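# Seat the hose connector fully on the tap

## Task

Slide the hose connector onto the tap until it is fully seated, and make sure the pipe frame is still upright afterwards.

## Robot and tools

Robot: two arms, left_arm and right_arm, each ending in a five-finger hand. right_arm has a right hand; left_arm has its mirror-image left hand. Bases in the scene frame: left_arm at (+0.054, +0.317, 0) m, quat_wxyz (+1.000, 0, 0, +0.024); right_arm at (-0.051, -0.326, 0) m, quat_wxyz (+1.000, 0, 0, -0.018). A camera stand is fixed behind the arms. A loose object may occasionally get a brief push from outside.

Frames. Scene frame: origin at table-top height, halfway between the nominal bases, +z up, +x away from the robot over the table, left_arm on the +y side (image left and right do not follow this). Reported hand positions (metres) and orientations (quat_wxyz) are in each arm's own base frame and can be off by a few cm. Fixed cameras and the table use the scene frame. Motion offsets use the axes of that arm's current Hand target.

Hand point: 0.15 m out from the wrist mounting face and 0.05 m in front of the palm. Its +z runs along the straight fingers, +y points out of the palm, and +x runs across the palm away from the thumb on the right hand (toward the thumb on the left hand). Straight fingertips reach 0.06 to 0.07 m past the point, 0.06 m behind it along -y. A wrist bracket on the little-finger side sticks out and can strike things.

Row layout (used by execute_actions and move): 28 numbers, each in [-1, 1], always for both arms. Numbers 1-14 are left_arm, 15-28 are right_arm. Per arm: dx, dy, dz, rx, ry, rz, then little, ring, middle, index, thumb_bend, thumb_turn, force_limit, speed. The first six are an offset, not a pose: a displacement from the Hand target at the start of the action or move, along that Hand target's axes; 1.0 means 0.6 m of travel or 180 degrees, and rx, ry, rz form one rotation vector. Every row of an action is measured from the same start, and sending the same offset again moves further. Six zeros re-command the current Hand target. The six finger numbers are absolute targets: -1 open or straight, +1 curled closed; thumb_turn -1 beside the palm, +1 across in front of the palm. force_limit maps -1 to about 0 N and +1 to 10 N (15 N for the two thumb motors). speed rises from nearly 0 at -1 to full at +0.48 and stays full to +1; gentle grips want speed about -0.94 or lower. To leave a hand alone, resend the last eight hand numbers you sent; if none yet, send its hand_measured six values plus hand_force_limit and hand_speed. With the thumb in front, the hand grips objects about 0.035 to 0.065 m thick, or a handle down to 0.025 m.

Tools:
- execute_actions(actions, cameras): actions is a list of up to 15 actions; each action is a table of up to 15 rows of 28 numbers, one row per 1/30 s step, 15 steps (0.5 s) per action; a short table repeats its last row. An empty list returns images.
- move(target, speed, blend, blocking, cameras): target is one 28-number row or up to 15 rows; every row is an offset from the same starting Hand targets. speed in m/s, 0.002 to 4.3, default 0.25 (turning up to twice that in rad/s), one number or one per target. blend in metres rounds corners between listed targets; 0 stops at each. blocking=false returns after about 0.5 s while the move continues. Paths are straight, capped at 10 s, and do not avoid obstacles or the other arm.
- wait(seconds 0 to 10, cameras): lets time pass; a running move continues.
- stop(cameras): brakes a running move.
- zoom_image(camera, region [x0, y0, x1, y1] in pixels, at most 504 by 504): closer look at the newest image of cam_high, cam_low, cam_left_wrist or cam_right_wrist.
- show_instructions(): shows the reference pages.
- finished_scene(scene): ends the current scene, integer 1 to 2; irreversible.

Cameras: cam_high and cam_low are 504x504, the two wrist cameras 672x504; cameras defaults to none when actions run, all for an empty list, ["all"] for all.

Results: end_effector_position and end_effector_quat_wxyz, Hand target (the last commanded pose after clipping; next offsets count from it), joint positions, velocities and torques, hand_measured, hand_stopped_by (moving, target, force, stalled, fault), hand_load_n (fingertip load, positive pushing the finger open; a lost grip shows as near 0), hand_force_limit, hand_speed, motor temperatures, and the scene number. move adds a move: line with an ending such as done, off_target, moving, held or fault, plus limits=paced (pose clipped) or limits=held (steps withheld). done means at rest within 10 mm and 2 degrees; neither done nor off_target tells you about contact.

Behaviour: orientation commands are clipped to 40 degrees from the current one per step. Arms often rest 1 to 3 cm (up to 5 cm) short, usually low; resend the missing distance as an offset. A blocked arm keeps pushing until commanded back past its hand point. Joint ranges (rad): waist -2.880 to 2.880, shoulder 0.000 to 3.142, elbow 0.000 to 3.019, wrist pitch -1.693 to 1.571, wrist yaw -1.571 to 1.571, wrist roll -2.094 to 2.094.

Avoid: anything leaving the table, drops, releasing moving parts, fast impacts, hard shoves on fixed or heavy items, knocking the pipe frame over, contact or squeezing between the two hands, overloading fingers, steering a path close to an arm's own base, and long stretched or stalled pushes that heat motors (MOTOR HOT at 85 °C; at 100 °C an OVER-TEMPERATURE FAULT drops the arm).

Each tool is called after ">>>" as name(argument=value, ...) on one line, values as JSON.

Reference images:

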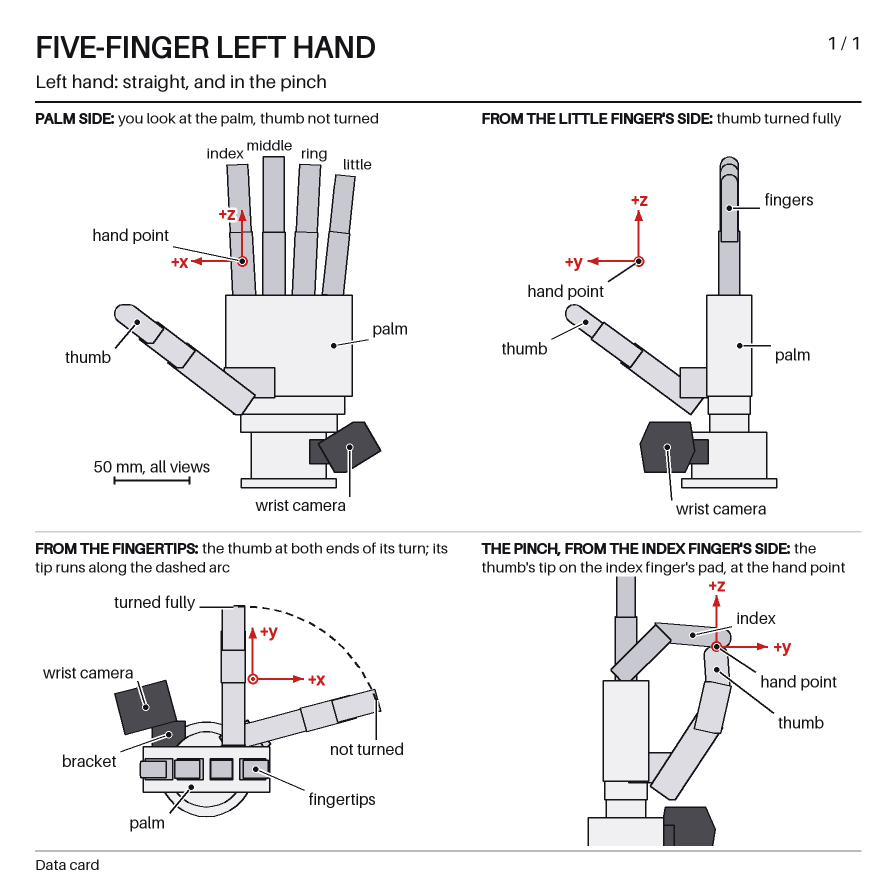

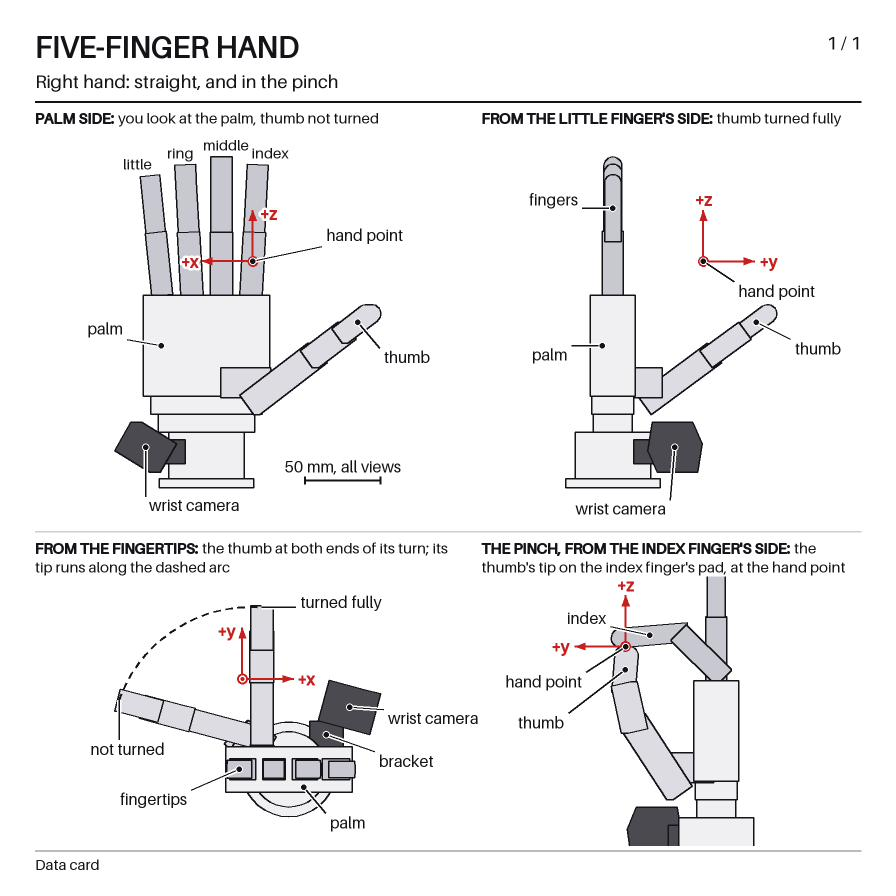

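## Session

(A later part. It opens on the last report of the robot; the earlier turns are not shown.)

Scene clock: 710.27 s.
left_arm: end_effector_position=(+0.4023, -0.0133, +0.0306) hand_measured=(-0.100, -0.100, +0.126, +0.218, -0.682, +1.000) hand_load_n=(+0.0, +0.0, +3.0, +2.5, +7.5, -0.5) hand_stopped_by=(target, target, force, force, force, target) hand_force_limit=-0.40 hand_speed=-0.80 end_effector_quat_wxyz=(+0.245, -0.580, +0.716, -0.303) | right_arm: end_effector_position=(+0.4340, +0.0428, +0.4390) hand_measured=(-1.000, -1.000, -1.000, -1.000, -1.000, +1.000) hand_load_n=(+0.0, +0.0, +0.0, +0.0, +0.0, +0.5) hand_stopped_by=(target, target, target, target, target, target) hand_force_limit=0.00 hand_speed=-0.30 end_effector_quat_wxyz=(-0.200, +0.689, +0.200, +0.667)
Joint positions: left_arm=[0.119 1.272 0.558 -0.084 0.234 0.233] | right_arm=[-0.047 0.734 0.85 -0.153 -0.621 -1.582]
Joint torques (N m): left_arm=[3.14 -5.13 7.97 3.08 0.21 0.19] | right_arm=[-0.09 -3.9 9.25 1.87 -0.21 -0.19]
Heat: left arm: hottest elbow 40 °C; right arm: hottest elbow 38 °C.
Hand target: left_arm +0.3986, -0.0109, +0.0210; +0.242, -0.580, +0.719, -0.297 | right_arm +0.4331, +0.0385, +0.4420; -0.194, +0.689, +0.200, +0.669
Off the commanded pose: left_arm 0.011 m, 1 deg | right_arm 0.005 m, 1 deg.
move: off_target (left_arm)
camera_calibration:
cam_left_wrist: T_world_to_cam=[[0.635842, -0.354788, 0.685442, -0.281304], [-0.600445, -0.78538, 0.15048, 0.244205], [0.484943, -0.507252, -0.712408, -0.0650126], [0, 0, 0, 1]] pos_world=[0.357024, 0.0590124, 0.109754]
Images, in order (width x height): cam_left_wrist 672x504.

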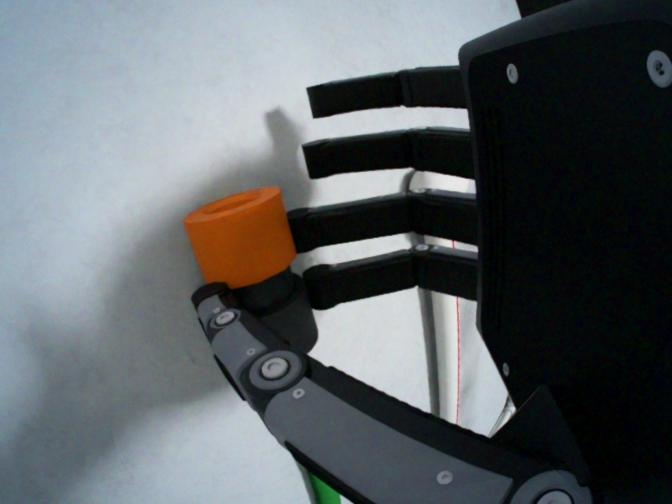

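>>> move(target=[0,0,0,0,0,0,-0.1,-0.1,0.5,0.5,0.31,1,0,-0.8,0,0,0,0,0,0,-1,-1,-1,-1,-1,1,0,-0.3], speed=0.05)

>>> move(target=[0,-0.05,-0.05,0,0,0,-0.1,-0.1,0.5,0.5,0.31,1,0,-0.8,0,0,0,0,0,0,-1,-1,-1,-1,-1,1,0,-0.3], speed=0.06, cameras=["cam_left_wrist","cam_high"])

Scene clock: 727.23 s.
left_arm: end_effector_position=(+0.4029, -0.0133, +0.0310) hand_measured=(-0.100, -0.100, +0.140, +0.272, -0.682, +1.000) hand_load_n=(+0.0, +0.0, +4.5, +3.5, +11.5, +0.0) hand_stopped_by=(target, target, force, force, force, target) hand_force_limit=0.00 hand_speed=-0.80 end_effector_quat_wxyz=(+0.246, -0.579, +0.716, -0.303) | right_arm: end_effector_position=(+0.4340, +0.0428, +0.4390) hand_measured=(-1.000, -1.000, -1.000, -1.000, -1.000, +1.000) hand_load_n=(+0.0, +0.0, +0.0, +0.0, +0.0, +0.0) hand_stopped_by=(target, target, target, target, target, target) hand_force_limit=0.00 hand_speed=-0.30 end_effector_quat_wxyz=(-0.200, +0.689, +0.200, +0.667)
Joint positions: left_arm=[0.119 1.272 0.558 -0.081 0.234 0.233] | right_arm=[-0.047 0.734 0.85 -0.153 -0.621 -1.582]
Joint torques (N m): left_arm=[3.08 -5.13 7.98 2.96 0.21 0.19] | right_arm=[-0.26 -4.01 9.24 1.84 -0.2 -0.2]
Heat: left arm: hottest elbow 40 °C; right arm: hottest elbow 38 °C.
Hand target: left_arm +0.3986, -0.0109, +0.0210; +0.242, -0.580, +0.719, -0.298 | right_arm +0.4331, +0.0385, +0.4420; -0.194, +0.689, +0.200, +0.669
Off the commanded pose: left_arm 0.011 m, 1 deg | right_arm 0.005 m, 1 deg.
move: off_target (left_arm)

Scene clock: 728.53 s.
left_arm: end_effector_position=(+0.3776, -0.0161, +0.0403) hand_measured=(-0.100, -0.100, +0.142, +0.272, -0.678, +1.000) hand_load_n=(+0.5, +0.0, -0.5, +0.0, +0.0, +0.0) hand_stopped_by=(target, target, force, force, force, target) hand_force_limit=0.00 hand_speed=-0.80 end_effector_quat_wxyz=(+0.221, -0.590, +0.722, -0.287) | right_arm: end_effector_position=(+0.4340, +0.0428, +0.4390) hand_measured=(-1.000, -1.000, -1.000, -1.000, -1.000, +1.000) hand_load_n=(+0.0, +0.0, +0.0, +0.0, -0.5, +0.5) hand_stopped_by=(target, target, target, target, target, target) hand_force_limit=0.00 hand_speed=-0.30 end_effector_quat_wxyz=(-0.200, +0.689, +0.200, +0.667)
Joint positions: left_arm=[0.12 1.198 0.558 -0.22 0.234 0.233] | right_arm=[-0.047 0.734 0.85 -0.153 -0.621 -1.582]
Joint torques (N m): left_arm=[3.02 -6.3 13.71 1.85 0.2 0.19] | right_arm=[-0.15 -4.01 9.21 1.87 -0.2 -0.2]
Heat: left arm: hottest elbow 40 °C; right arm: hottest elbow 38 °C.
Hand target: left_arm +0.3985, -0.0110, +0.0635; +0.242, -0.580, +0.719, -0.297 | right_arm +0.4331, +0.0385, +0.4420; -0.194, +0.689, +0.200, +0.669
Off the commanded pose: left_arm 0.032 m, 3 deg | right_arm 0.005 m, 1 deg.
move: off_target (left_arm)
camera_calibration:
cam_left_wrist: T_world_to_cam=[[0.676901, -0.349611, 0.647747, -0.287134], [-0.589584, -0.784366, 0.192771, 0.219945], [0.440676, -0.512388, -0.737063, -0.0299009], [0, 0, 0, 1]] pos_world=[0.337214, 0.0568112, 0.121553]
Images, in order (width x height): cam_high 504x504, cam_left_wrist 672x504.

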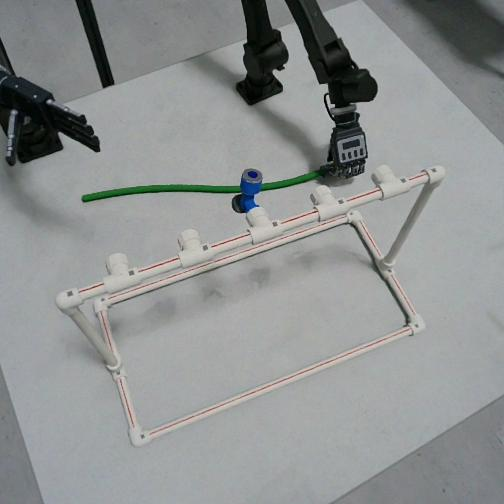

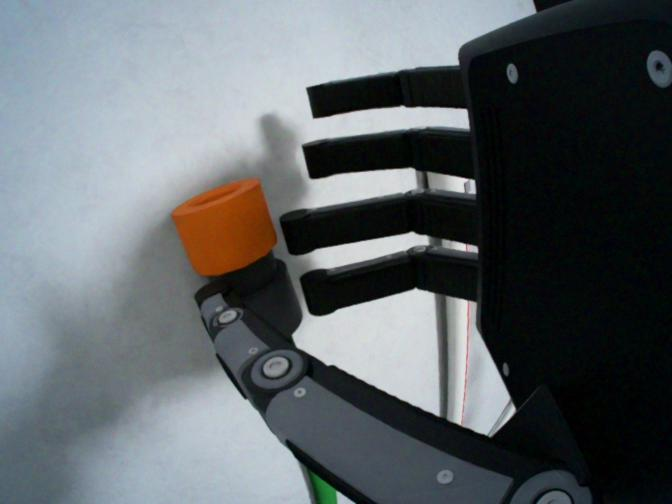

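>>> move(target=[[0,0,0,0,0,0,-0.5,-0.5,-0.5,-0.5,-1,1,0,0,0,0,0,0,0,0,-1,-1,-1,-1,-1,1,0,-0.3],[-0.002,-0.0387,-0.0357,0.0833,0,0,-0.5,-0.5,-0.5,-0.5,-0.4,1,0,0,0,0,0,0,0,0,-1,-1,-1,-1,-1,1,0,-0.3]], speed=0.1, cameras=["cam_left_wrist"])

Scene clock: 774.50 s.
left_arm: end_effector_position=(+0.4014, -0.0119, +0.0944) hand_measured=(-0.500, -0.500, -0.500, -0.500, -0.400, +1.000) hand_load_n=(+0.0, +0.0, +0.0, +0.0, +0.0, +0.0) hand_stopped_by=(target, target, target, target, target, target) hand_force_limit=0.00 hand_speed=0.00 end_effector_quat_wxyz=(+0.311, -0.541, +0.680, -0.384) | right_arm: end_effector_position=(+0.4340, +0.0428, +0.4390) hand_measured=(-1.000, -1.000, -1.000, -1.000, -1.000, +1.000) hand_load_n=(+0.0, +0.0, +0.0, +0.0, +0.0, +0.5) hand_stopped_by=(target, target, target, target, target, target) hand_force_limit=0.00 hand_speed=-0.30 end_effector_quat_wxyz=(-0.200, +0.689, +0.200, +0.667)
Joint positions: left_arm=[0.171 1.063 0.484 0.008 0.333 0.216] | right_arm=[-0.047 0.734 0.85 -0.153 -0.621 -1.582]
Joint torques (N m): left_arm=[3.25 -5.13 8.85 3.52 0.3 -0.02] | right_arm=[-0.15 -4.01 9.25 1.81 -0.19 -0.19]
Motor temperatures (°C): left_arm=[25 31 46 25 25 23] | right_arm=[25 35 38 24 24 25]
Heat: left arm: hottest elbow 46 °C; right arm: hottest elbow 38 °C.
Hand target: left_arm +0.4000, -0.0102, +0.0949; +0.315, -0.544, +0.674, -0.389 | right_arm +0.4331, +0.0385, +0.4420; -0.194, +0.689, +0.200, +0.669
Off the commanded pose: left_arm 0.002 m, 1 deg | right_arm 0.005 m, 1 deg.
move: done
camera_calibration:
cam_left_wrist: T_world_to_cam=[[0.45491, -0.330654, 0.826877, -0.26441], [-0.634331, -0.772012, 0.040266, 0.259395], [0.625045, -0.542831, -0.56094, -0.0893873], [0, 0, 0, 1]] pos_world=[0.340696, 0.064306, 0.158049]
Images, in order (width x height): cam_left_wrist 672x504.

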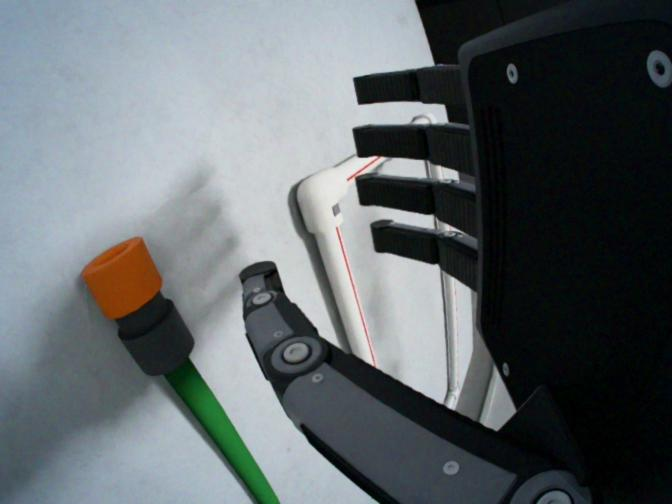

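>>> move(target=[0.0167,0.06,-0.0018,0,0.0385,0.0222,-0.5,-0.5,-0.5,-0.5,-0.4,1,0,0,0,0,0,0,0,0,-1,-1,-1,-1,-1,1,0,-0.3], speed=0.1, cameras=["cam_left_wrist"])

Scene clock: 796.13 s.
left_arm: end_effector_position=(+0.3815, -0.0188, +0.0722) hand_measured=(-0.500, -0.500, -0.500, -0.500, -0.400, +1.000) hand_load_n=(+0.0, +0.0, +0.0, +0.0, +0.0, +0.0) hand_stopped_by=(target, target, target, target, target, target) hand_force_limit=0.00 hand_speed=0.00 end_effector_quat_wxyz=(+0.287, -0.496, +0.708, -0.413) | right_arm: end_effector_position=(+0.4340, +0.0428, +0.4390) hand_measured=(-1.000, -1.000, -1.000, -1.000, -1.000, +1.000) hand_load_n=(+0.0, +0.0, +0.0, +0.0, +0.0, +0.0) hand_stopped_by=(target, target, target, target, target, target) hand_force_limit=0.00 hand_speed=-0.30 end_effector_quat_wxyz=(-0.200, +0.689, +0.200, +0.667)
Joint positions: left_arm=[0.221 1.087 0.423 0.071 0.492 0.305] | right_arm=[-0.047 0.734 0.85 -0.153 -0.621 -1.582]
Joint torques (N m): left_arm=[3.31 -2.84 8.47 3.41 0.38 0.21] | right_arm=[-0.32 -3.96 9.22 1.87 -0.2 -0.2]
Heat: left arm: hottest elbow 44 °C; right arm: hottest elbow 38 °C.
Hand target: left_arm +0.3794, -0.0160, +0.0644; +0.287, -0.495, +0.710, -0.410 | right_arm +0.4331, +0.0385, +0.4420; -0.194, +0.689, +0.200, +0.669
Off the commanded pose: left_arm 0.009 m, 1 deg | right_arm 0.005 m, 1 deg.
move: done
camera_calibration:
cam_left_wrist: T_world_to_cam=[[0.39683, -0.371385, 0.839404, -0.218844], [-0.727855, -0.684489, 0.0412505, 0.279592], [0.559243, -0.627334, -0.541941, -0.0709376], [0, 0, 0, 1]] pos_world=[0.330017, 0.0656008, 0.133721]
Images, in order (width x height): cam_left_wrist 672x504.

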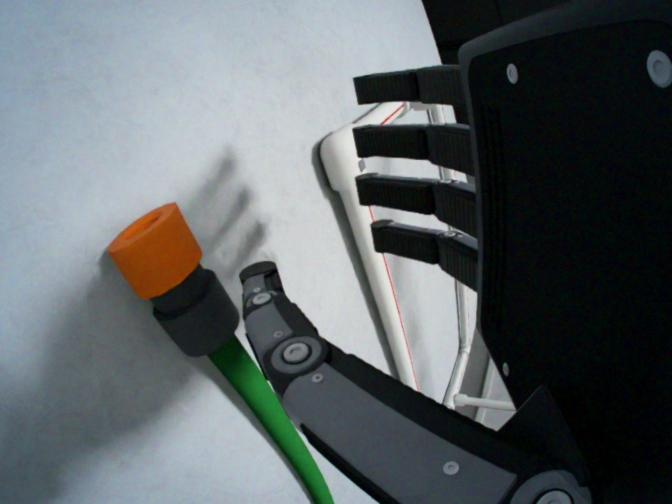

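>>> move(target=[-0.0052,0.0947,0.0005,0,0,0,-0.5,-0.5,-0.5,-0.5,-0.4,1,0,0,0,0,0,0,0,0,-1,-1,-1,-1,-1,1,0,-0.3], speed=0.05, cameras=["cam_left_wrist"])

Scene clock: 818.30 s.
left_arm: end_effector_position=(+0.3695, -0.0073, +0.0429) hand_measured=(-0.500, -0.500, -0.500, -0.500, -0.400, +1.000) hand_load_n=(+0.0, +0.0, +0.0, +0.0, -3.5, +1.0) hand_stopped_by=(target, target, target, target, target, target) hand_force_limit=0.00 hand_speed=0.00 end_effector_quat_wxyz=(+0.303, -0.482, +0.701, -0.429) | right_arm: end_effector_position=(+0.4340, +0.0428, +0.4390) hand_measured=(-1.000, -1.000, -1.000, -1.000, -1.000, +1.000) hand_load_n=(+0.0, +0.0, +0.0, +0.0, +0.0, +0.5) hand_stopped_by=(target, target, target, target, target, target) hand_force_limit=0.00 hand_speed=-0.30 end_effector_quat_wxyz=(-0.200, +0.689, +0.200, +0.667)
Joint positions: left_arm=[0.289 1.156 0.328 0.27 0.566 0.335] | right_arm=[-0.047 0.734 0.85 -0.153 -0.621 -1.582]
Joint torques (N m): left_arm=[3.78 -0.85 5.72 2.56 -0.16 0.41] | right_arm=[-0.26 -3.84 9.25 1.87 -0.21 -0.2]
Heat: left arm: hottest elbow 42 °C; right arm: hottest elbow 38 °C.
Hand target: left_arm +0.3543, -0.0032, +0.0151; +0.287, -0.495, +0.710, -0.410 | right_arm +0.4331, +0.0385, +0.4420; -0.194, +0.689, +0.200, +0.669
Off the commanded pose: left_arm 0.032 m, 3 deg | right_arm 0.005 m, 1 deg.
move: off_target (left_arm)
camera_calibration:
cam_left_wrist: T_world_to_cam=[[0.348102, -0.369965, 0.861366, -0.168125], [-0.734474, -0.678615, 0.00534935, 0.283941], [0.582557, -0.634513, -0.507957, -0.0830369], [0, 0, 0, 1]] pos_world=[0.315446, 0.0777984, 0.101119]
Images, in order (width x height): cam_left_wrist 672x504.

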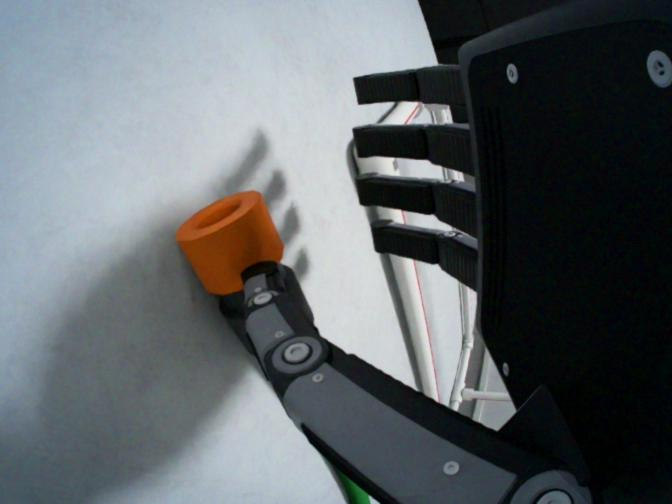

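>>> move(target=[[0.0005,-0.114,-0.0426,0,0,0,-0.5,-0.5,-0.5,-0.5,-0.4,1,0,0,0,0,0,0,0,0,-1,-1,-1,-1,-1,1,0,-0.3],[0.0005,-0.0778,-0.0218,0,0,0,-0.5,-0.5,-0.5,-0.5,-0.4,1,0,0,0,0,0,0,0,0,-1,-1,-1,-1,-1,1,0,-0.3]], speed=0.08, cameras=["cam_left_wrist"])

Scene clock: 845.97 s.
left_arm: end_effector_position=(+0.3606, -0.0069, +0.0617) hand_measured=(-0.500, -0.500, -0.500, -0.500, -0.400, +1.000) hand_load_n=(+0.0, +0.0, -0.5, +0.0, +0.0, +0.0) hand_stopped_by=(target, target, target, target, target, target) hand_force_limit=0.00 hand_speed=0.00 end_effector_quat_wxyz=(+0.284, -0.501, +0.708, -0.409) | right_arm: end_effector_position=(+0.4340, +0.0428, +0.4390) hand_measured=(-1.000, -1.000, -1.000, -1.000, -1.000, +1.000) hand_load_n=(+0.0, +0.0, +0.0, +0.0, +0.0, +0.0) hand_stopped_by=(target, target, target, target, target, target) hand_force_limit=0.00 hand_speed=-0.30 end_effector_quat_wxyz=(-0.200, +0.689, +0.200, +0.667)
Joint positions: left_arm=[0.281 1.052 0.379 0.048 0.533 0.343] | right_arm=[-0.047 0.734 0.85 -0.153 -0.621 -1.582]
Joint torques (N m): left_arm=[2.02 -2.14 9.89 3.34 0.21 0.13] | right_arm=[-0.09 -3.96 9.28 1.87 -0.22 -0.2]
Motor temperatures (°C): left_arm=[25 31 40 25 25 23] | right_arm=[25 34 39 24 24 25]
Heat: left arm: hottest elbow 40 °C; right arm: hottest elbow 39 °C.
Hand target: left_arm +0.3653, -0.0076, +0.0620; +0.287, -0.495, +0.710, -0.410 | right_arm +0.4331, +0.0385, +0.4420; -0.194, +0.689, +0.200, +0.669
Off the commanded pose: left_arm 0.005 m, 1 deg | right_arm 0.005 m, 1 deg.
move: done
camera_calibration:
cam_left_wrist: T_world_to_cam=[[0.410706, -0.369024, 0.833752, -0.201899], [-0.722435, -0.68958, 0.0506588, 0.270341], [0.556244, -0.623138, -0.549811, -0.0558696], [0, 0, 0, 1]] pos_world=[0.309302, 0.0771017, 0.12392]
Images, in order (width x height): cam_left_wrist 672x504.

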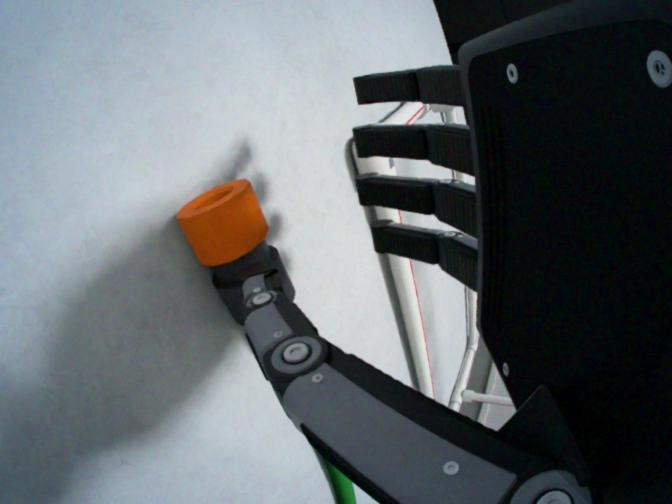

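>>> move(target=[-0.0043,0.0733,0.0133,0,0,0,-0.5,-0.5,-0.5,-0.5,-0.4,1,0,0,0,0,0,0,0,0,-1,-1,-1,-1,-1,1,0,-0.3], speed=0.05, cameras=["cam_left_wrist"])

Scene clock: 858.53 s.
left_arm: end_effector_position=(+0.3555, -0.0021, +0.0269) hand_measured=(-0.500, -0.500, -0.500, -0.500, -0.400, +1.000) hand_load_n=(+0.0, +0.0, +0.0, +0.0, +0.0, +0.0) hand_stopped_by=(target, target, target, target, target, target) hand_force_limit=0.00 hand_speed=0.00 end_effector_quat_wxyz=(+0.288, -0.495, +0.708, -0.413) | right_arm: end_effector_position=(+0.4340, +0.0428, +0.4390) hand_measured=(-1.000, -1.000, -1.000, -1.000, -1.000, +1.000) hand_load_n=(+0.0, +0.0, +0.0, +0.0, +0.0, +0.5) hand_stopped_by=(target, target, target, target, target, target) hand_force_limit=0.00 hand_speed=-0.30 end_effector_quat_wxyz=(-0.200, +0.689, +0.200, +0.667)
Joint positions: left_arm=[0.31 1.165 0.315 0.226 0.564 0.366] | right_arm=[-0.047 0.734 0.85 -0.153 -0.621 -1.582]
Joint torques (N m): left_arm=[3.31 -2.9 7.2 3.38 0.42 0.21] | right_arm=[-0.26 -3.9 9.25 1.87 -0.21 -0.2]
Heat: left arm: hottest elbow 41 °C; right arm: hottest elbow 39 °C.
Hand target: left_arm +0.3521, +0.0000, +0.0200; +0.287, -0.495, +0.710, -0.410 | right_arm +0.4331, +0.0385, +0.4420; -0.194, +0.689, +0.200, +0.669
Off the commanded pose: left_arm 0.008 m, 0 deg | right_arm 0.005 m, 1 deg.
move: done
camera_calibration:
cam_left_wrist: T_world_to_cam=[[0.396454, -0.372902, 0.838909, -0.1641], [-0.728153, -0.684249, 0.039958, 0.274008], [0.559122, -0.626696, -0.542803, -0.0703614], [0, 0, 0, 1]] pos_world=[0.303918, 0.0822012, 0.0885237]
Images, in order (width x height): cam_left_wrist 672x504.

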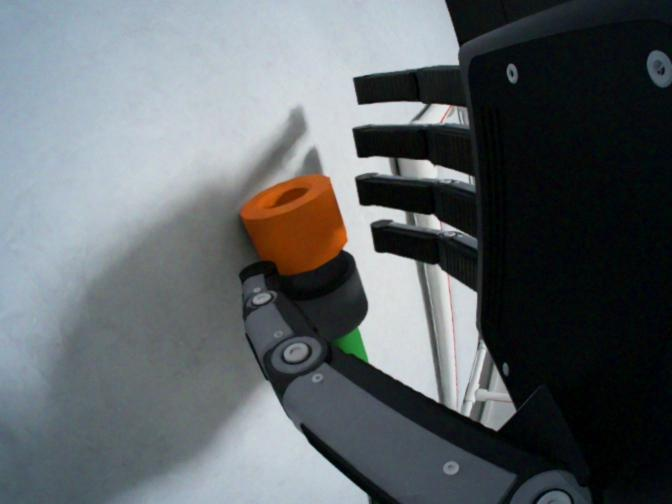

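>>> move(target=[0,0,0,0,0,0,0.0,0.3,0.5,0.5,-0.1,1,-0.2,-0.7,0,0,0,0,0,0,-1,-1,-1,-1,-1,1,0,-0.3], speed=0.05, cameras=["cam_left_wrist"])

Scene clock: 865.83 s.
left_arm: end_effector_position=(+0.3566, -0.0020, +0.0279) hand_measured=(+0.000, -0.094, -0.146, -0.172, -0.224, +1.000) hand_load_n=(+0.0, +8.5, +2.5, +2.5, +11.0, +5.5) hand_stopped_by=(target, force, force, force, force, target) hand_force_limit=-0.20 hand_speed=-0.70 end_effector_quat_wxyz=(+0.290, -0.493, +0.708, -0.414) | right_arm: end_effector_position=(+0.4340, +0.0428, +0.4390) hand_measured=(-1.000, -1.000, -1.000, -1.000, -1.000, +1.000) hand_load_n=(+0.0, +0.0, +0.0, +0.0, +0.0, +0.5) hand_stopped_by=(target, target, target, target, target, target) hand_force_limit=0.00 hand_speed=-0.30 end_effector_quat_wxyz=(-0.200, +0.689, +0.200, +0.667)
Joint positions: left_arm=[0.31 1.166 0.315 0.233 0.566 0.366] | right_arm=[-0.047 0.734 0.85 -0.153 -0.621 -1.582]
Joint torques (N m): left_arm=[3.25 -2.73 7.17 3.06 0.32 0.21] | right_arm=[-0.38 -4.07 9.25 1.87 -0.2 -0.2]
Heat: left arm: hottest elbow 40 °C; right arm: hottest elbow 39 °C.
Hand target: left_arm +0.3521, +0.0000, +0.0199; +0.287, -0.496, +0.710, -0.410 | right_arm +0.4331, +0.0385, +0.4420; -0.194, +0.689, +0.200, +0.669
Off the commanded pose: left_arm 0.009 m, 1 deg | right_arm 0.005 m, 1 deg.
move: done
camera_calibration:
cam_left_wrist: T_world_to_cam=[[0.390581, -0.374342, 0.84102, -0.163253], [-0.72951, -0.683086, 0.0347491, 0.275558], [0.561481, -0.627105, -0.539887, -0.0713061], [0, 0, 0, 1]] pos_world=[0.304823, 0.0824013, 0.089226]
Images, in order (width x height): cam_left_wrist 672x504.

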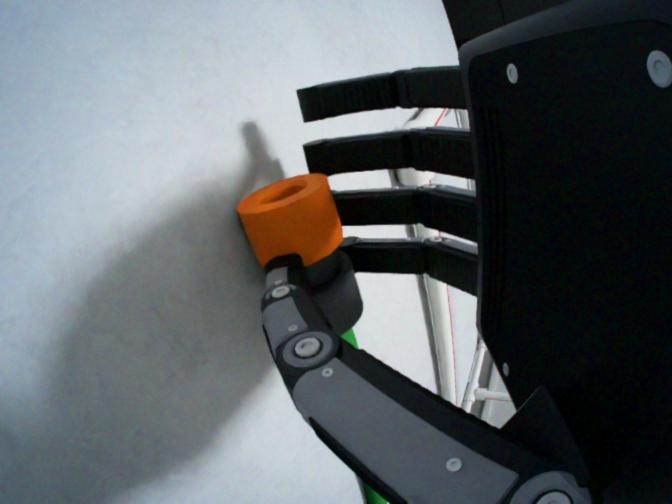

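>>> move(target=[0,-0.1,-0.058,0,0,0,0.0,0.3,0.5,0.5,-0.1,1,-0.2,-0.7,0,0,0,0,0,0,-1,-1,-1,-1,-1,1,0,-0.3], speed=0.06, cameras=["cam_left_wrist","cam_high"])

Scene clock: 873.37 s.
left_arm: end_effector_position=(+0.3340, -0.0084, +0.0655) hand_measured=(+0.000, -0.092, -0.146, -0.172, -0.220, +1.000) hand_load_n=(+0.0, +0.0, +0.0, +0.0, +0.0, +0.0) hand_stopped_by=(target, force, force, force, force, target) hand_force_limit=-0.20 hand_speed=-0.70 end_effector_quat_wxyz=(+0.265, -0.509, +0.712, -0.405) | right_arm: end_effector_position=(+0.4340, +0.0428, +0.4390) hand_measured=(-1.000, -1.000, -1.000, -1.000, -1.000, +1.000) hand_load_n=(+0.0, +0.0, +0.5, +0.0, +0.0, +0.0) hand_stopped_by=(target, target, target, target, target, target) hand_force_limit=0.00 hand_speed=-0.30 end_effector_quat_wxyz=(-0.200, +0.689, +0.200, +0.667)
Joint positions: left_arm=[0.312 0.957 0.362 -0.085 0.565 0.366] | right_arm=[-0.047 0.734 0.85 -0.153 -0.621 -1.582]
Joint torques (N m): left_arm=[3.14 -3.19 14.16 2.09 0.4 0.2] | right_arm=[-0.32 -4.01 9.25 1.83 -0.19 -0.19]
Heat: left arm: hottest elbow 40 °C; right arm: hottest elbow 39 °C.
Hand target: left_arm +0.3518, -0.0001, +0.0892; +0.287, -0.496, +0.710, -0.410 | right_arm +0.4331, +0.0385, +0.4420; -0.194, +0.689, +0.200, +0.669
Off the commanded pose: left_arm 0.031 m, 3 deg | right_arm 0.005 m, 1 deg.
move: off_target (left_arm)
camera_calibration:
cam_left_wrist: T_world_to_cam=[[0.441211, -0.358367, 0.822743, -0.20409], [-0.72404, -0.683804, 0.0904309, 0.247912], [0.530187, -0.635598, -0.561174, -0.0306606], [0, 0, 0, 1]] pos_world=[0.285801, 0.0768963, 0.128289]
Images, in order (width x height): cam_high 504x504, cam_left_wrist 672x504.

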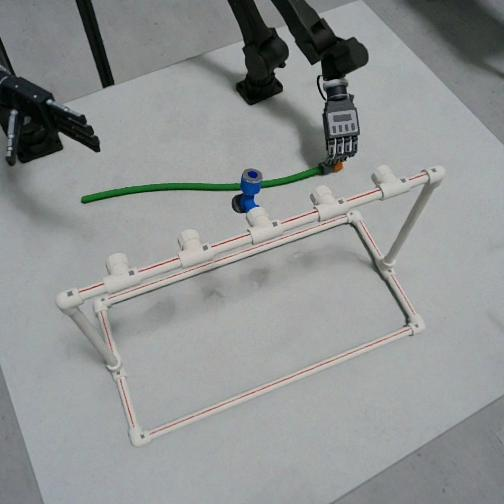

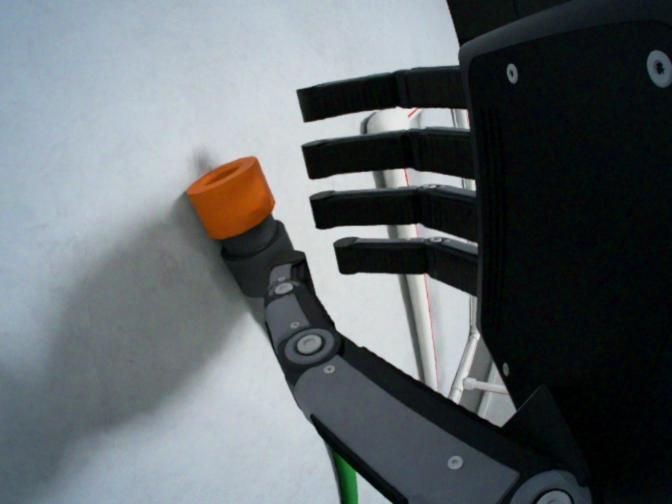

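>>> move(target=[[0.0033,-0.0135,0.0206,0,-0.0385,-0.0222,-0.5,-0.5,-0.5,-0.5,-0.5,1,0,0,0,0,0,0,0,0,-1,-1,-1,-1,-1,1,0,-0.3],[0.0058,0.0277,0.0393,0,-0.0385,-0.0222,-0.5,-0.5,-0.5,-0.5,-0.5,1,0,0,0,0,0,0,0,0,-1,-1,-1,-1,-1,1,0,-0.3]], speed=0.08, cameras=["cam_left_wrist"])

Scene clock: 922.63 s.
left_arm: end_effector_position=(+0.3641, -0.0038, +0.0700) hand_measured=(-0.500, -0.500, -0.500, -0.500, -0.500, +1.000) hand_load_n=(+0.0, +0.0, +0.0, +0.0, +0.0, +0.0) hand_stopped_by=(target, target, target, target, target, target) hand_force_limit=0.00 hand_speed=0.00 end_effector_quat_wxyz=(+0.322, -0.540, +0.674, -0.388) | right_arm: end_effector_position=(+0.4340, +0.0428, +0.4390) hand_measured=(-1.000, -1.000, -1.000, -1.000, -1.000, +1.000) hand_load_n=(+0.0, +0.0, +0.0, +0.0, +0.0, +0.0) hand_stopped_by=(target, target, target, target, target, target) hand_force_limit=0.00 hand_speed=-0.30 end_effector_quat_wxyz=(-0.200, +0.689, +0.200, +0.667)
Joint positions: left_arm=[0.227 0.985 0.352 0.076 0.371 0.239] | right_arm=[-0.047 0.734 0.85 -0.153 -0.621 -1.582]
Joint torques (N m): left_arm=[2.02 -1.32 8.68 3.51 0.11 -0.02] | right_arm=[-0.21 -3.96 9.2 1.84 -0.2 -0.2]
Motor temperatures (°C): left_arm=[25 31 47 25 25 23] | right_arm=[25 34 39 24 24 25]
Heat: left arm: hottest elbow 47 °C; right arm: hottest elbow 39 °C.
Hand target: left_arm +0.3621, -0.0075, +0.0631; +0.315, -0.544, +0.674, -0.389 | right_arm +0.4331, +0.0385, +0.4420; -0.194, +0.689, +0.200, +0.669
Off the commanded pose: left_arm 0.008 m, 1 deg | right_arm 0.005 m, 1 deg.
move: done
camera_calibration:
cam_left_wrist: T_world_to_cam=[[0.440691, -0.32727, 0.835874, -0.219961], [-0.626123, -0.779324, 0.0249763, 0.24101], [0.643243, -0.534367, -0.548353, -0.0827762], [0, 0, 0, 1]] pos_world=[0.301082, 0.0716053, 0.13245]
Images, in order (width x height): cam_left_wrist 672x504.

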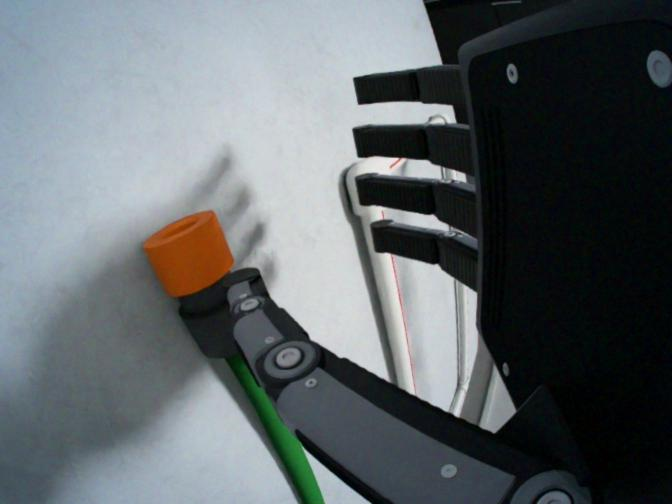

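>>> move(target=[[0.0017,0.0175,-0.0132,0,0.0385,0.0222,-0.5,-0.5,-0.5,-0.5,-0.5,1,0,0,0,0,0,0,0,0,-1,-1,-1,-1,-1,1,0,-0.3],[-0.0103,0.1065,-0.0122,0,0.0385,0.0222,-0.5,-0.5,-0.5,-0.5,-0.5,1,0,0,0,0,0,0,0,0,-1,-1,-1,-1,-1,1,0,-0.3]], speed=0.05, cameras=["cam_left_wrist"])

Scene clock: 944.23 s.
left_arm: end_effector_position=(+0.3293, +0.0050, +0.0176) hand_measured=(-0.500, -0.500, -0.500, -0.500, -0.500, +1.000) hand_load_n=(+0.0, +0.0, -0.5, +0.0, +0.0, +0.0) hand_stopped_by=(target, target, target, target, target, target) hand_force_limit=0.00 hand_speed=0.00 end_effector_quat_wxyz=(+0.287, -0.496, +0.708, -0.412) | right_arm: end_effector_position=(+0.4340, +0.0428, +0.4390) hand_measured=(-1.000, -1.000, -1.000, -1.000, -1.000, +1.000) hand_load_n=(+0.0, +0.0, +0.0, +0.0, +0.0, +0.5) hand_stopped_by=(target, target, target, target, target, target) hand_force_limit=0.00 hand_speed=-0.30 end_effector_quat_wxyz=(-0.200, +0.689, +0.200, +0.667)
Joint positions: left_arm=[0.375 1.118 0.257 0.21 0.616 0.413] | right_arm=[-0.047 0.734 0.85 -0.153 -0.621 -1.582]
Joint torques (N m): left_arm=[3.19 -1.85 7.06 3.33 0.46 0.2] | right_arm=[-0.21 -3.9 9.24 1.87 -0.19 -0.19]
Heat: left arm: hottest elbow 43 °C; right arm: hottest elbow 39 °C.
Hand target: left_arm +0.3259, +0.0066, +0.0113; +0.287, -0.496, +0.710, -0.410 | right_arm +0.4331, +0.0385, +0.4420; -0.194, +0.689, +0.200, +0.669
Off the commanded pose: left_arm 0.007 m, 0 deg | right_arm 0.005 m, 1 deg.
move: done
camera_calibration:
cam_left_wrist: T_world_to_cam=[[0.398074, -0.372624, 0.838265, -0.143726], [-0.72783, -0.68451, 0.0413536, 0.260055], [0.558392, -0.626576, -0.543692, -0.0561037], [0, 0, 0, 1]] pos_world=[0.277817, 0.0893012, 0.0792232]
Images, in order (width x height): cam_left_wrist 672x504.

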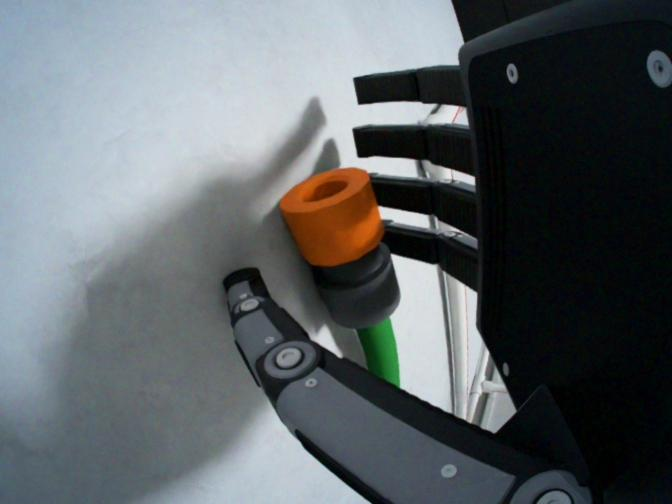

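>>> move(target=[0,0,0,0,0,0,-0.2,0.2,0.4,0.4,0.0,1,0.0,-0.7,0,0,0,0,0,0,-1,-1,-1,-1,-1,1,0,-0.3], speed=0.05, cameras=["cam_left_wrist"])

Scene clock: 949.80 s.
left_arm: end_effector_position=(+0.3302, +0.0053, +0.0183) hand_measured=(-0.200, -0.064, -0.094, -0.146, -0.310, +1.000) hand_load_n=(+0.5, +6.5, +8.0, +1.0, +15.5, +6.5) hand_stopped_by=(target, force, force, force, force, target) hand_force_limit=0.00 hand_speed=-0.70 end_effector_quat_wxyz=(+0.289, -0.494, +0.708, -0.413) | right_arm: end_effector_position=(+0.4340, +0.0428, +0.4390) hand_measured=(-1.000, -1.000, -1.000, -1.000, -1.000, +1.000) hand_load_n=(-0.5, +0.0, +0.0, +0.0, +0.0, +0.5) hand_stopped_by=(target, target, target, target, target, target) hand_force_limit=0.00 hand_speed=-0.30 end_effector_quat_wxyz=(-0.200, +0.689, +0.200, +0.667)
Joint positions: left_arm=[0.376 1.119 0.257 0.216 0.617 0.413] | right_arm=[-0.047 0.734 0.85 -0.153 -0.621 -1.582]
Joint torques (N m): left_arm=[3.25 -1.85 7.04 3.08 0.4 0.21] | right_arm=[-0.26 -3.84 9.22 1.88 -0.21 -0.2]
Heat: left arm: hottest elbow 43 °C; right arm: hottest elbow 39 °C.
Hand target: left_arm +0.3259, +0.0067, +0.0113; +0.287, -0.496, +0.710, -0.410 | right_arm +0.4331, +0.0385, +0.4420; -0.194, +0.689, +0.200, +0.669
Off the commanded pose: left_arm 0.008 m, 1 deg | right_arm 0.005 m, 1 deg.
move: done
camera_calibration:
cam_left_wrist: T_world_to_cam=[[0.393353, -0.374452, 0.839678, -0.143072], [-0.728837, -0.683712, 0.0365291, 0.261273], [0.56042, -0.626357, -0.541855, -0.0567741], [0, 0, 0, 1]] pos_world=[0.278521, 0.0895015, 0.0798266]
Images, in order (width x height): cam_left_wrist 672x504.

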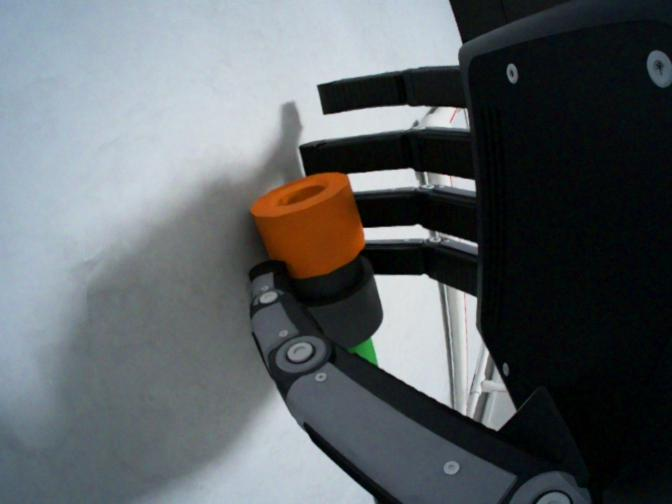

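>>> move(target=[0,-0.087,-0.07,0,0,0,-0.2,0.2,0.4,0.4,0.0,1,0.0,-0.7,0,0,0,0,0,0,-1,-1,-1,-1,-1,1,0,-0.3], speed=0.05, cameras=["cam_left_wrist","cam_high"])

Scene clock: 957.90 s.
left_arm: end_effector_position=(+0.2969, -0.0010, +0.0507) hand_measured=(-0.200, -0.064, -0.094, -0.146, -0.310, +1.000) hand_load_n=(+0.0, +1.5, +7.0, +3.0, +13.0, +2.5) hand_stopped_by=(target, force, force, force, force, target) hand_force_limit=0.00 hand_speed=-0.70 end_effector_quat_wxyz=(+0.260, -0.512, +0.711, -0.406) | right_arm: end_effector_position=(+0.4340, +0.0428, +0.4390) hand_measured=(-1.000, -1.000, -1.000, -1.000, -1.000, +1.000) hand_load_n=(+0.0, +0.0, +0.0, +0.0, +0.0, +0.0) hand_stopped_by=(target, target, target, target, target, target) hand_force_limit=0.00 hand_speed=-0.30 end_effector_quat_wxyz=(-0.200, +0.689, +0.200, +0.667)
Joint positions: left_arm=[0.406 0.863 0.284 -0.151 0.638 0.436] | right_arm=[-0.047 0.734 0.85 -0.153 -0.621 -1.582]
Joint torques (N m): left_arm=[3.25 -2.08 14.68 2.09 0.59 0.21] | right_arm=[-0.15 -4.07 9.22 1.84 -0.2 -0.19]
Motor temperatures (°C): left_arm=[25 30 42 25 25 23] | right_arm=[25 34 39 24 24 25]
Heat: left arm: hottest elbow 42 °C; right arm: hottest elbow 39 °C.
Hand target: left_arm +0.3163, +0.0101, +0.0776; +0.287, -0.495, +0.710, -0.410 | right_arm +0.4331, +0.0385, +0.4420; -0.194, +0.689, +0.200, +0.669
Off the commanded pose: left_arm 0.035 m, 4 deg | right_arm 0.005 m, 1 deg.
move: off_target (left_arm)
camera_calibration:
cam_left_wrist: T_world_to_cam=[[0.448515, -0.352078, 0.821508, -0.174999], [-0.722372, -0.684057, 0.10122, 0.226328], [0.52632, -0.638833, -0.561141, -0.0133262], [0, 0, 0, 1]] pos_world=[0.248996, 0.0846942, 0.113376]
Images, in order (width x height): cam_high 504x504, cam_left_wrist 672x504.

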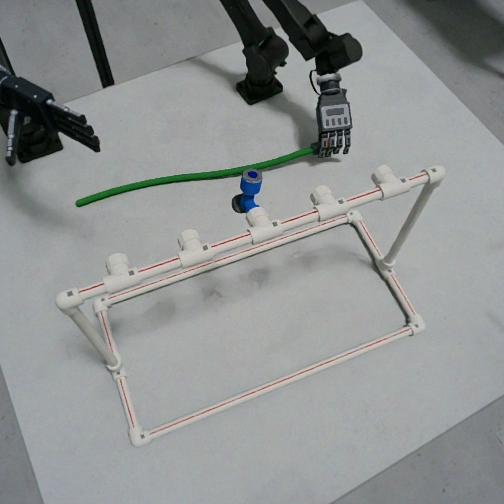

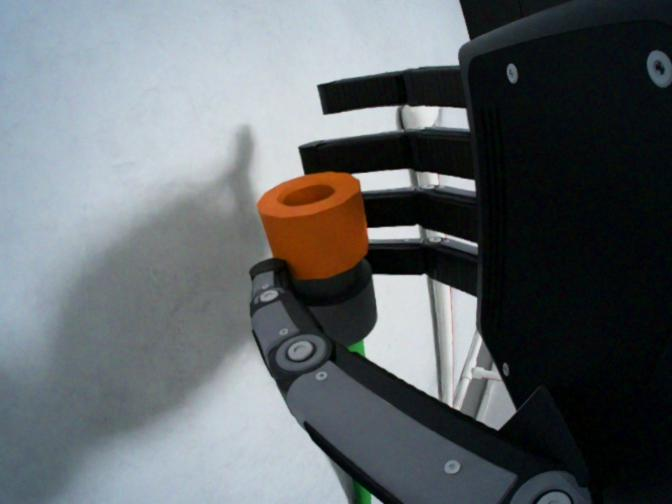

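>>> move(target=[0,0,0,0,0,0,-1,-1,0.5,0.5,0.0,1,0.5,-0.75,0,0,0,0,0,0,-1,-1,-1,-1,-1,1,0,-0.3], speed=0.05, cameras=["cam_left_wrist"])

Scene clock: 1037.57 s.
left_arm: end_effector_position=(+0.2969, -0.0008, +0.0509) hand_measured=(-1.000, -1.000, -0.076, -0.106, -0.312, +1.000) hand_load_n=(+0.0, +0.0, +9.0, +7.5, +18.0, -1.5) hand_stopped_by=(target, target, force, force, force, target) hand_force_limit=0.50 hand_speed=-0.75 end_effector_quat_wxyz=(+0.260, -0.512, +0.711, -0.406) | right_arm: end_effector_position=(+0.4340, +0.0428, +0.4390) hand_measured=(-1.000, -1.000, -1.000, -1.000, -1.000, +1.000) hand_load_n=(+0.0, +0.0, +0.0, +0.0, +0.0, +0.0) hand_stopped_by=(target, target, target, target, target, target) hand_force_limit=0.00 hand_speed=-0.30 end_effector_quat_wxyz=(-0.200, +0.689, +0.200, +0.667)
Joint positions: left_arm=[0.407 0.862 0.284 -0.151 0.638 0.436] | right_arm=[-0.047 0.734 0.85 -0.153 -0.621 -1.582]
Joint torques (N m): left_arm=[3.25 -2.02 14.69 2 0.57 0.21] | right_arm=[-0.15 -3.96 9.22 1.87 -0.2 -0.2]
Motor temperatures (°C): left_arm=[25 30 47 25 25 23] | right_arm=[25 34 39 23 24 25]
Heat: left arm: hottest elbow 47 °C; right arm: hottest elbow 39 °C.
Hand target: left_arm +0.3163, +0.0102, +0.0776; +0.287, -0.496, +0.710, -0.410 | right_arm +0.4331, +0.0385, +0.4420; -0.194, +0.689, +0.200, +0.669
Off the commanded pose: left_arm 0.035 m, 4 deg | right_arm 0.005 m, 1 deg.
move: off_target (left_arm)
camera_calibration:
cam_left_wrist: T_world_to_cam=[[0.448059, -0.351908, 0.82183, -0.174903], [-0.722202, -0.684309, 0.10072, 0.226418], [0.526941, -0.638656, -0.56076, -0.0133024], [0, 0, 0, 1]] pos_world=[0.248896, 0.0848943, 0.113476]
Images, in order (width x height): cam_left_wrist 672x504.

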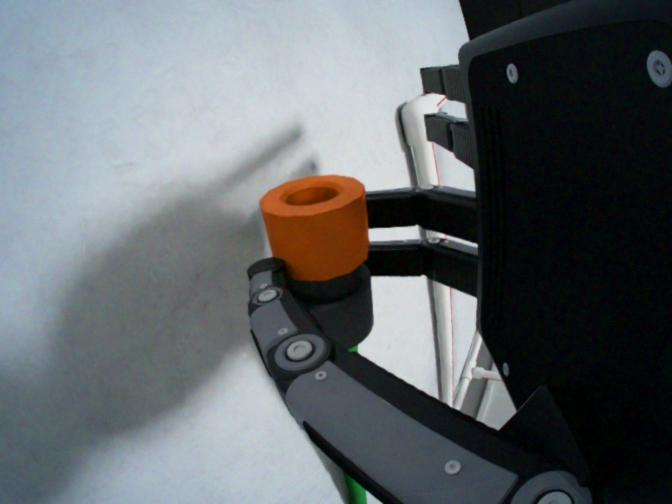

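>>> move(target=[[0,0,0,0,0,0,-1,-1,0.5,0.5,0.0,1,0.5,-0.75,0.183,0,-0.005,-0.2568,0.0567,0.5216,-1,-1,-1,-1,-1,1,0,-0.3],[0,0,0,0,0,0,-1,-1,0.5,0.5,0.0,1,0.5,-0.75,0.193,0.1235,0.4432,-0.2568,0.0567,0.5216,-1,-1,-1,-1,-1,1,0,-0.3],[0,0,0,0,0,0,-1,-1,0.5,0.5,0.0,1,0.5,-0.75,0.0358,0.136,0.477,-0.2568,0.0567,0.5216,-1,-1,-1,-1,-1,1,0,-0.3]], speed=0.2, blend=0.03, cameras=["all"])

Scene clock: 1107.47 s.
left_arm: end_effector_position=(+0.2969, -0.0008, +0.0509) hand_measured=(-1.000, -1.000, -0.076, -0.106, -0.312, +1.000) hand_load_n=(+0.0, +0.0, +9.0, +8.0, +18.0, -1.5) hand_stopped_by=(target, target, force, force, force, target) hand_force_limit=0.50 hand_speed=-0.75 end_effector_quat_wxyz=(+0.260, -0.512, +0.711, -0.406) | right_arm: end_effector_position=(+0.7225, +0.1172, +0.4296) hand_measured=(-1.000, -1.000, -1.000, -1.000, -1.000, +1.000) hand_load_n=(+0.0, +0.0, +0.0, -0.5, +0.0, +0.0) hand_stopped_by=(target, target, target, target, target, target) hand_force_limit=0.00 hand_speed=-0.30 end_effector_quat_wxyz=(-0.346, +0.590, -0.622, +0.382)
Joint positions: left_arm=[0.407 0.862 0.284 -0.151 0.638 0.436] | right_arm=[0.17 1.757 2.076 -0.821 0.217 0.095]
Joint torques (N m): left_arm=[3.25 -2.02 14.71 1.99 0.58 0.21] | right_arm=[1.14 -21.36 8.8 3.06 0.07 0.05]
Heat: left arm: hottest elbow 49 °C; right arm: hottest elbow 40 °C.
Hand target: left_arm +0.3163, +0.0102, +0.0776; +0.287, -0.496, +0.710, -0.410 | right_arm +0.7190, +0.1233, +0.4545; -0.367, +0.577, -0.615, +0.392
Off the commanded pose: left_arm 0.035 m, 4 deg | right_arm 0.026 m, 3 deg.
move: off_target (left_arm, right_arm)
camera_calibration:
cam_left_wrist: T_world_to_cam=[[0.448059, -0.351908, 0.82183, -0.174903], [-0.722202, -0.684309, 0.10072, 0.226418], [0.526941, -0.638656, -0.56076, -0.0133024], [0, 0, 0, 1]] pos_world=[0.248896, 0.0848943, 0.113476]
cam_right_wrist: T_world_to_cam=[[-0.491985, -0.256467, -0.831971, 0.738607], [-0.574199, 0.813902, 0.0886549, 0.2673], [0.654405, 0.521333, -0.547691, -0.188342], [0, 0, 0, 1]] pos_world=[0.640119, 0.0700618, 0.487649]

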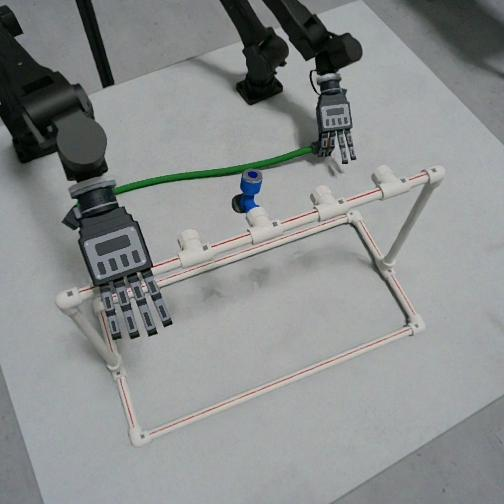

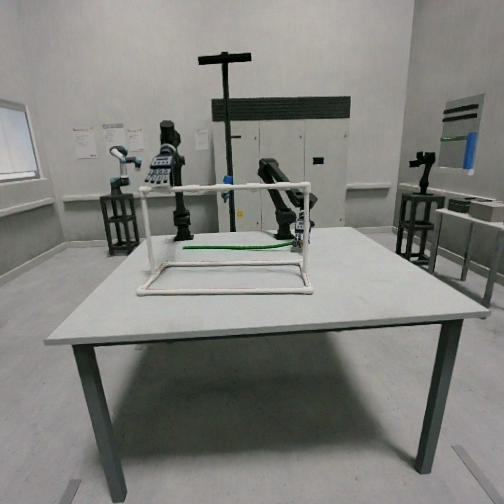

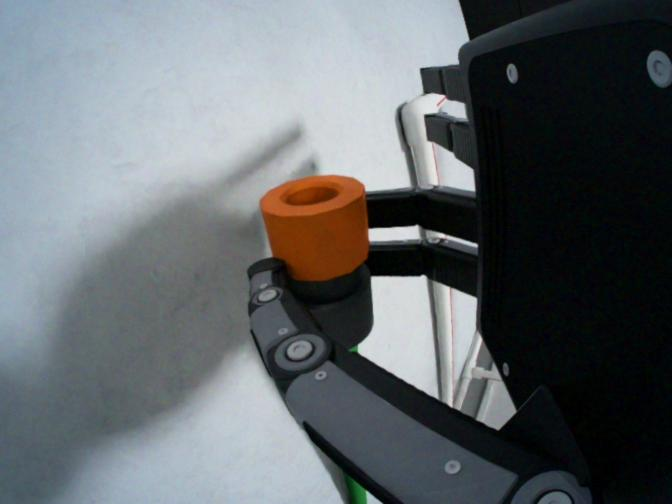

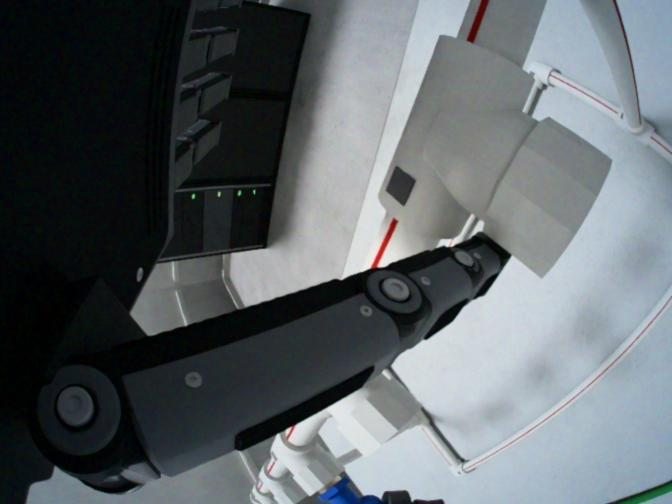

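>>> zoom_image(camera="cam_right_wrist", region=[300, 0, 620, 320])

>>> zoom_image(camera="cam_high", region=[40, 180, 240, 380])

Scaled by 1.575 from the camera's 672x504 image, which has a finer 960x720 frame.

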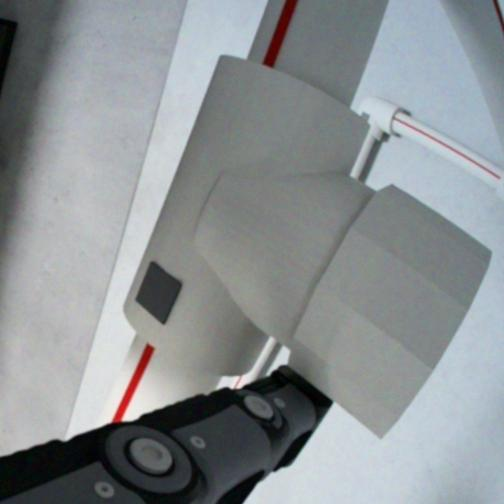

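Scaled by 2.520.

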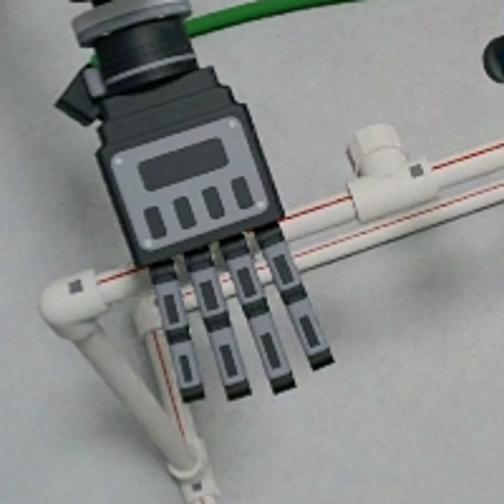

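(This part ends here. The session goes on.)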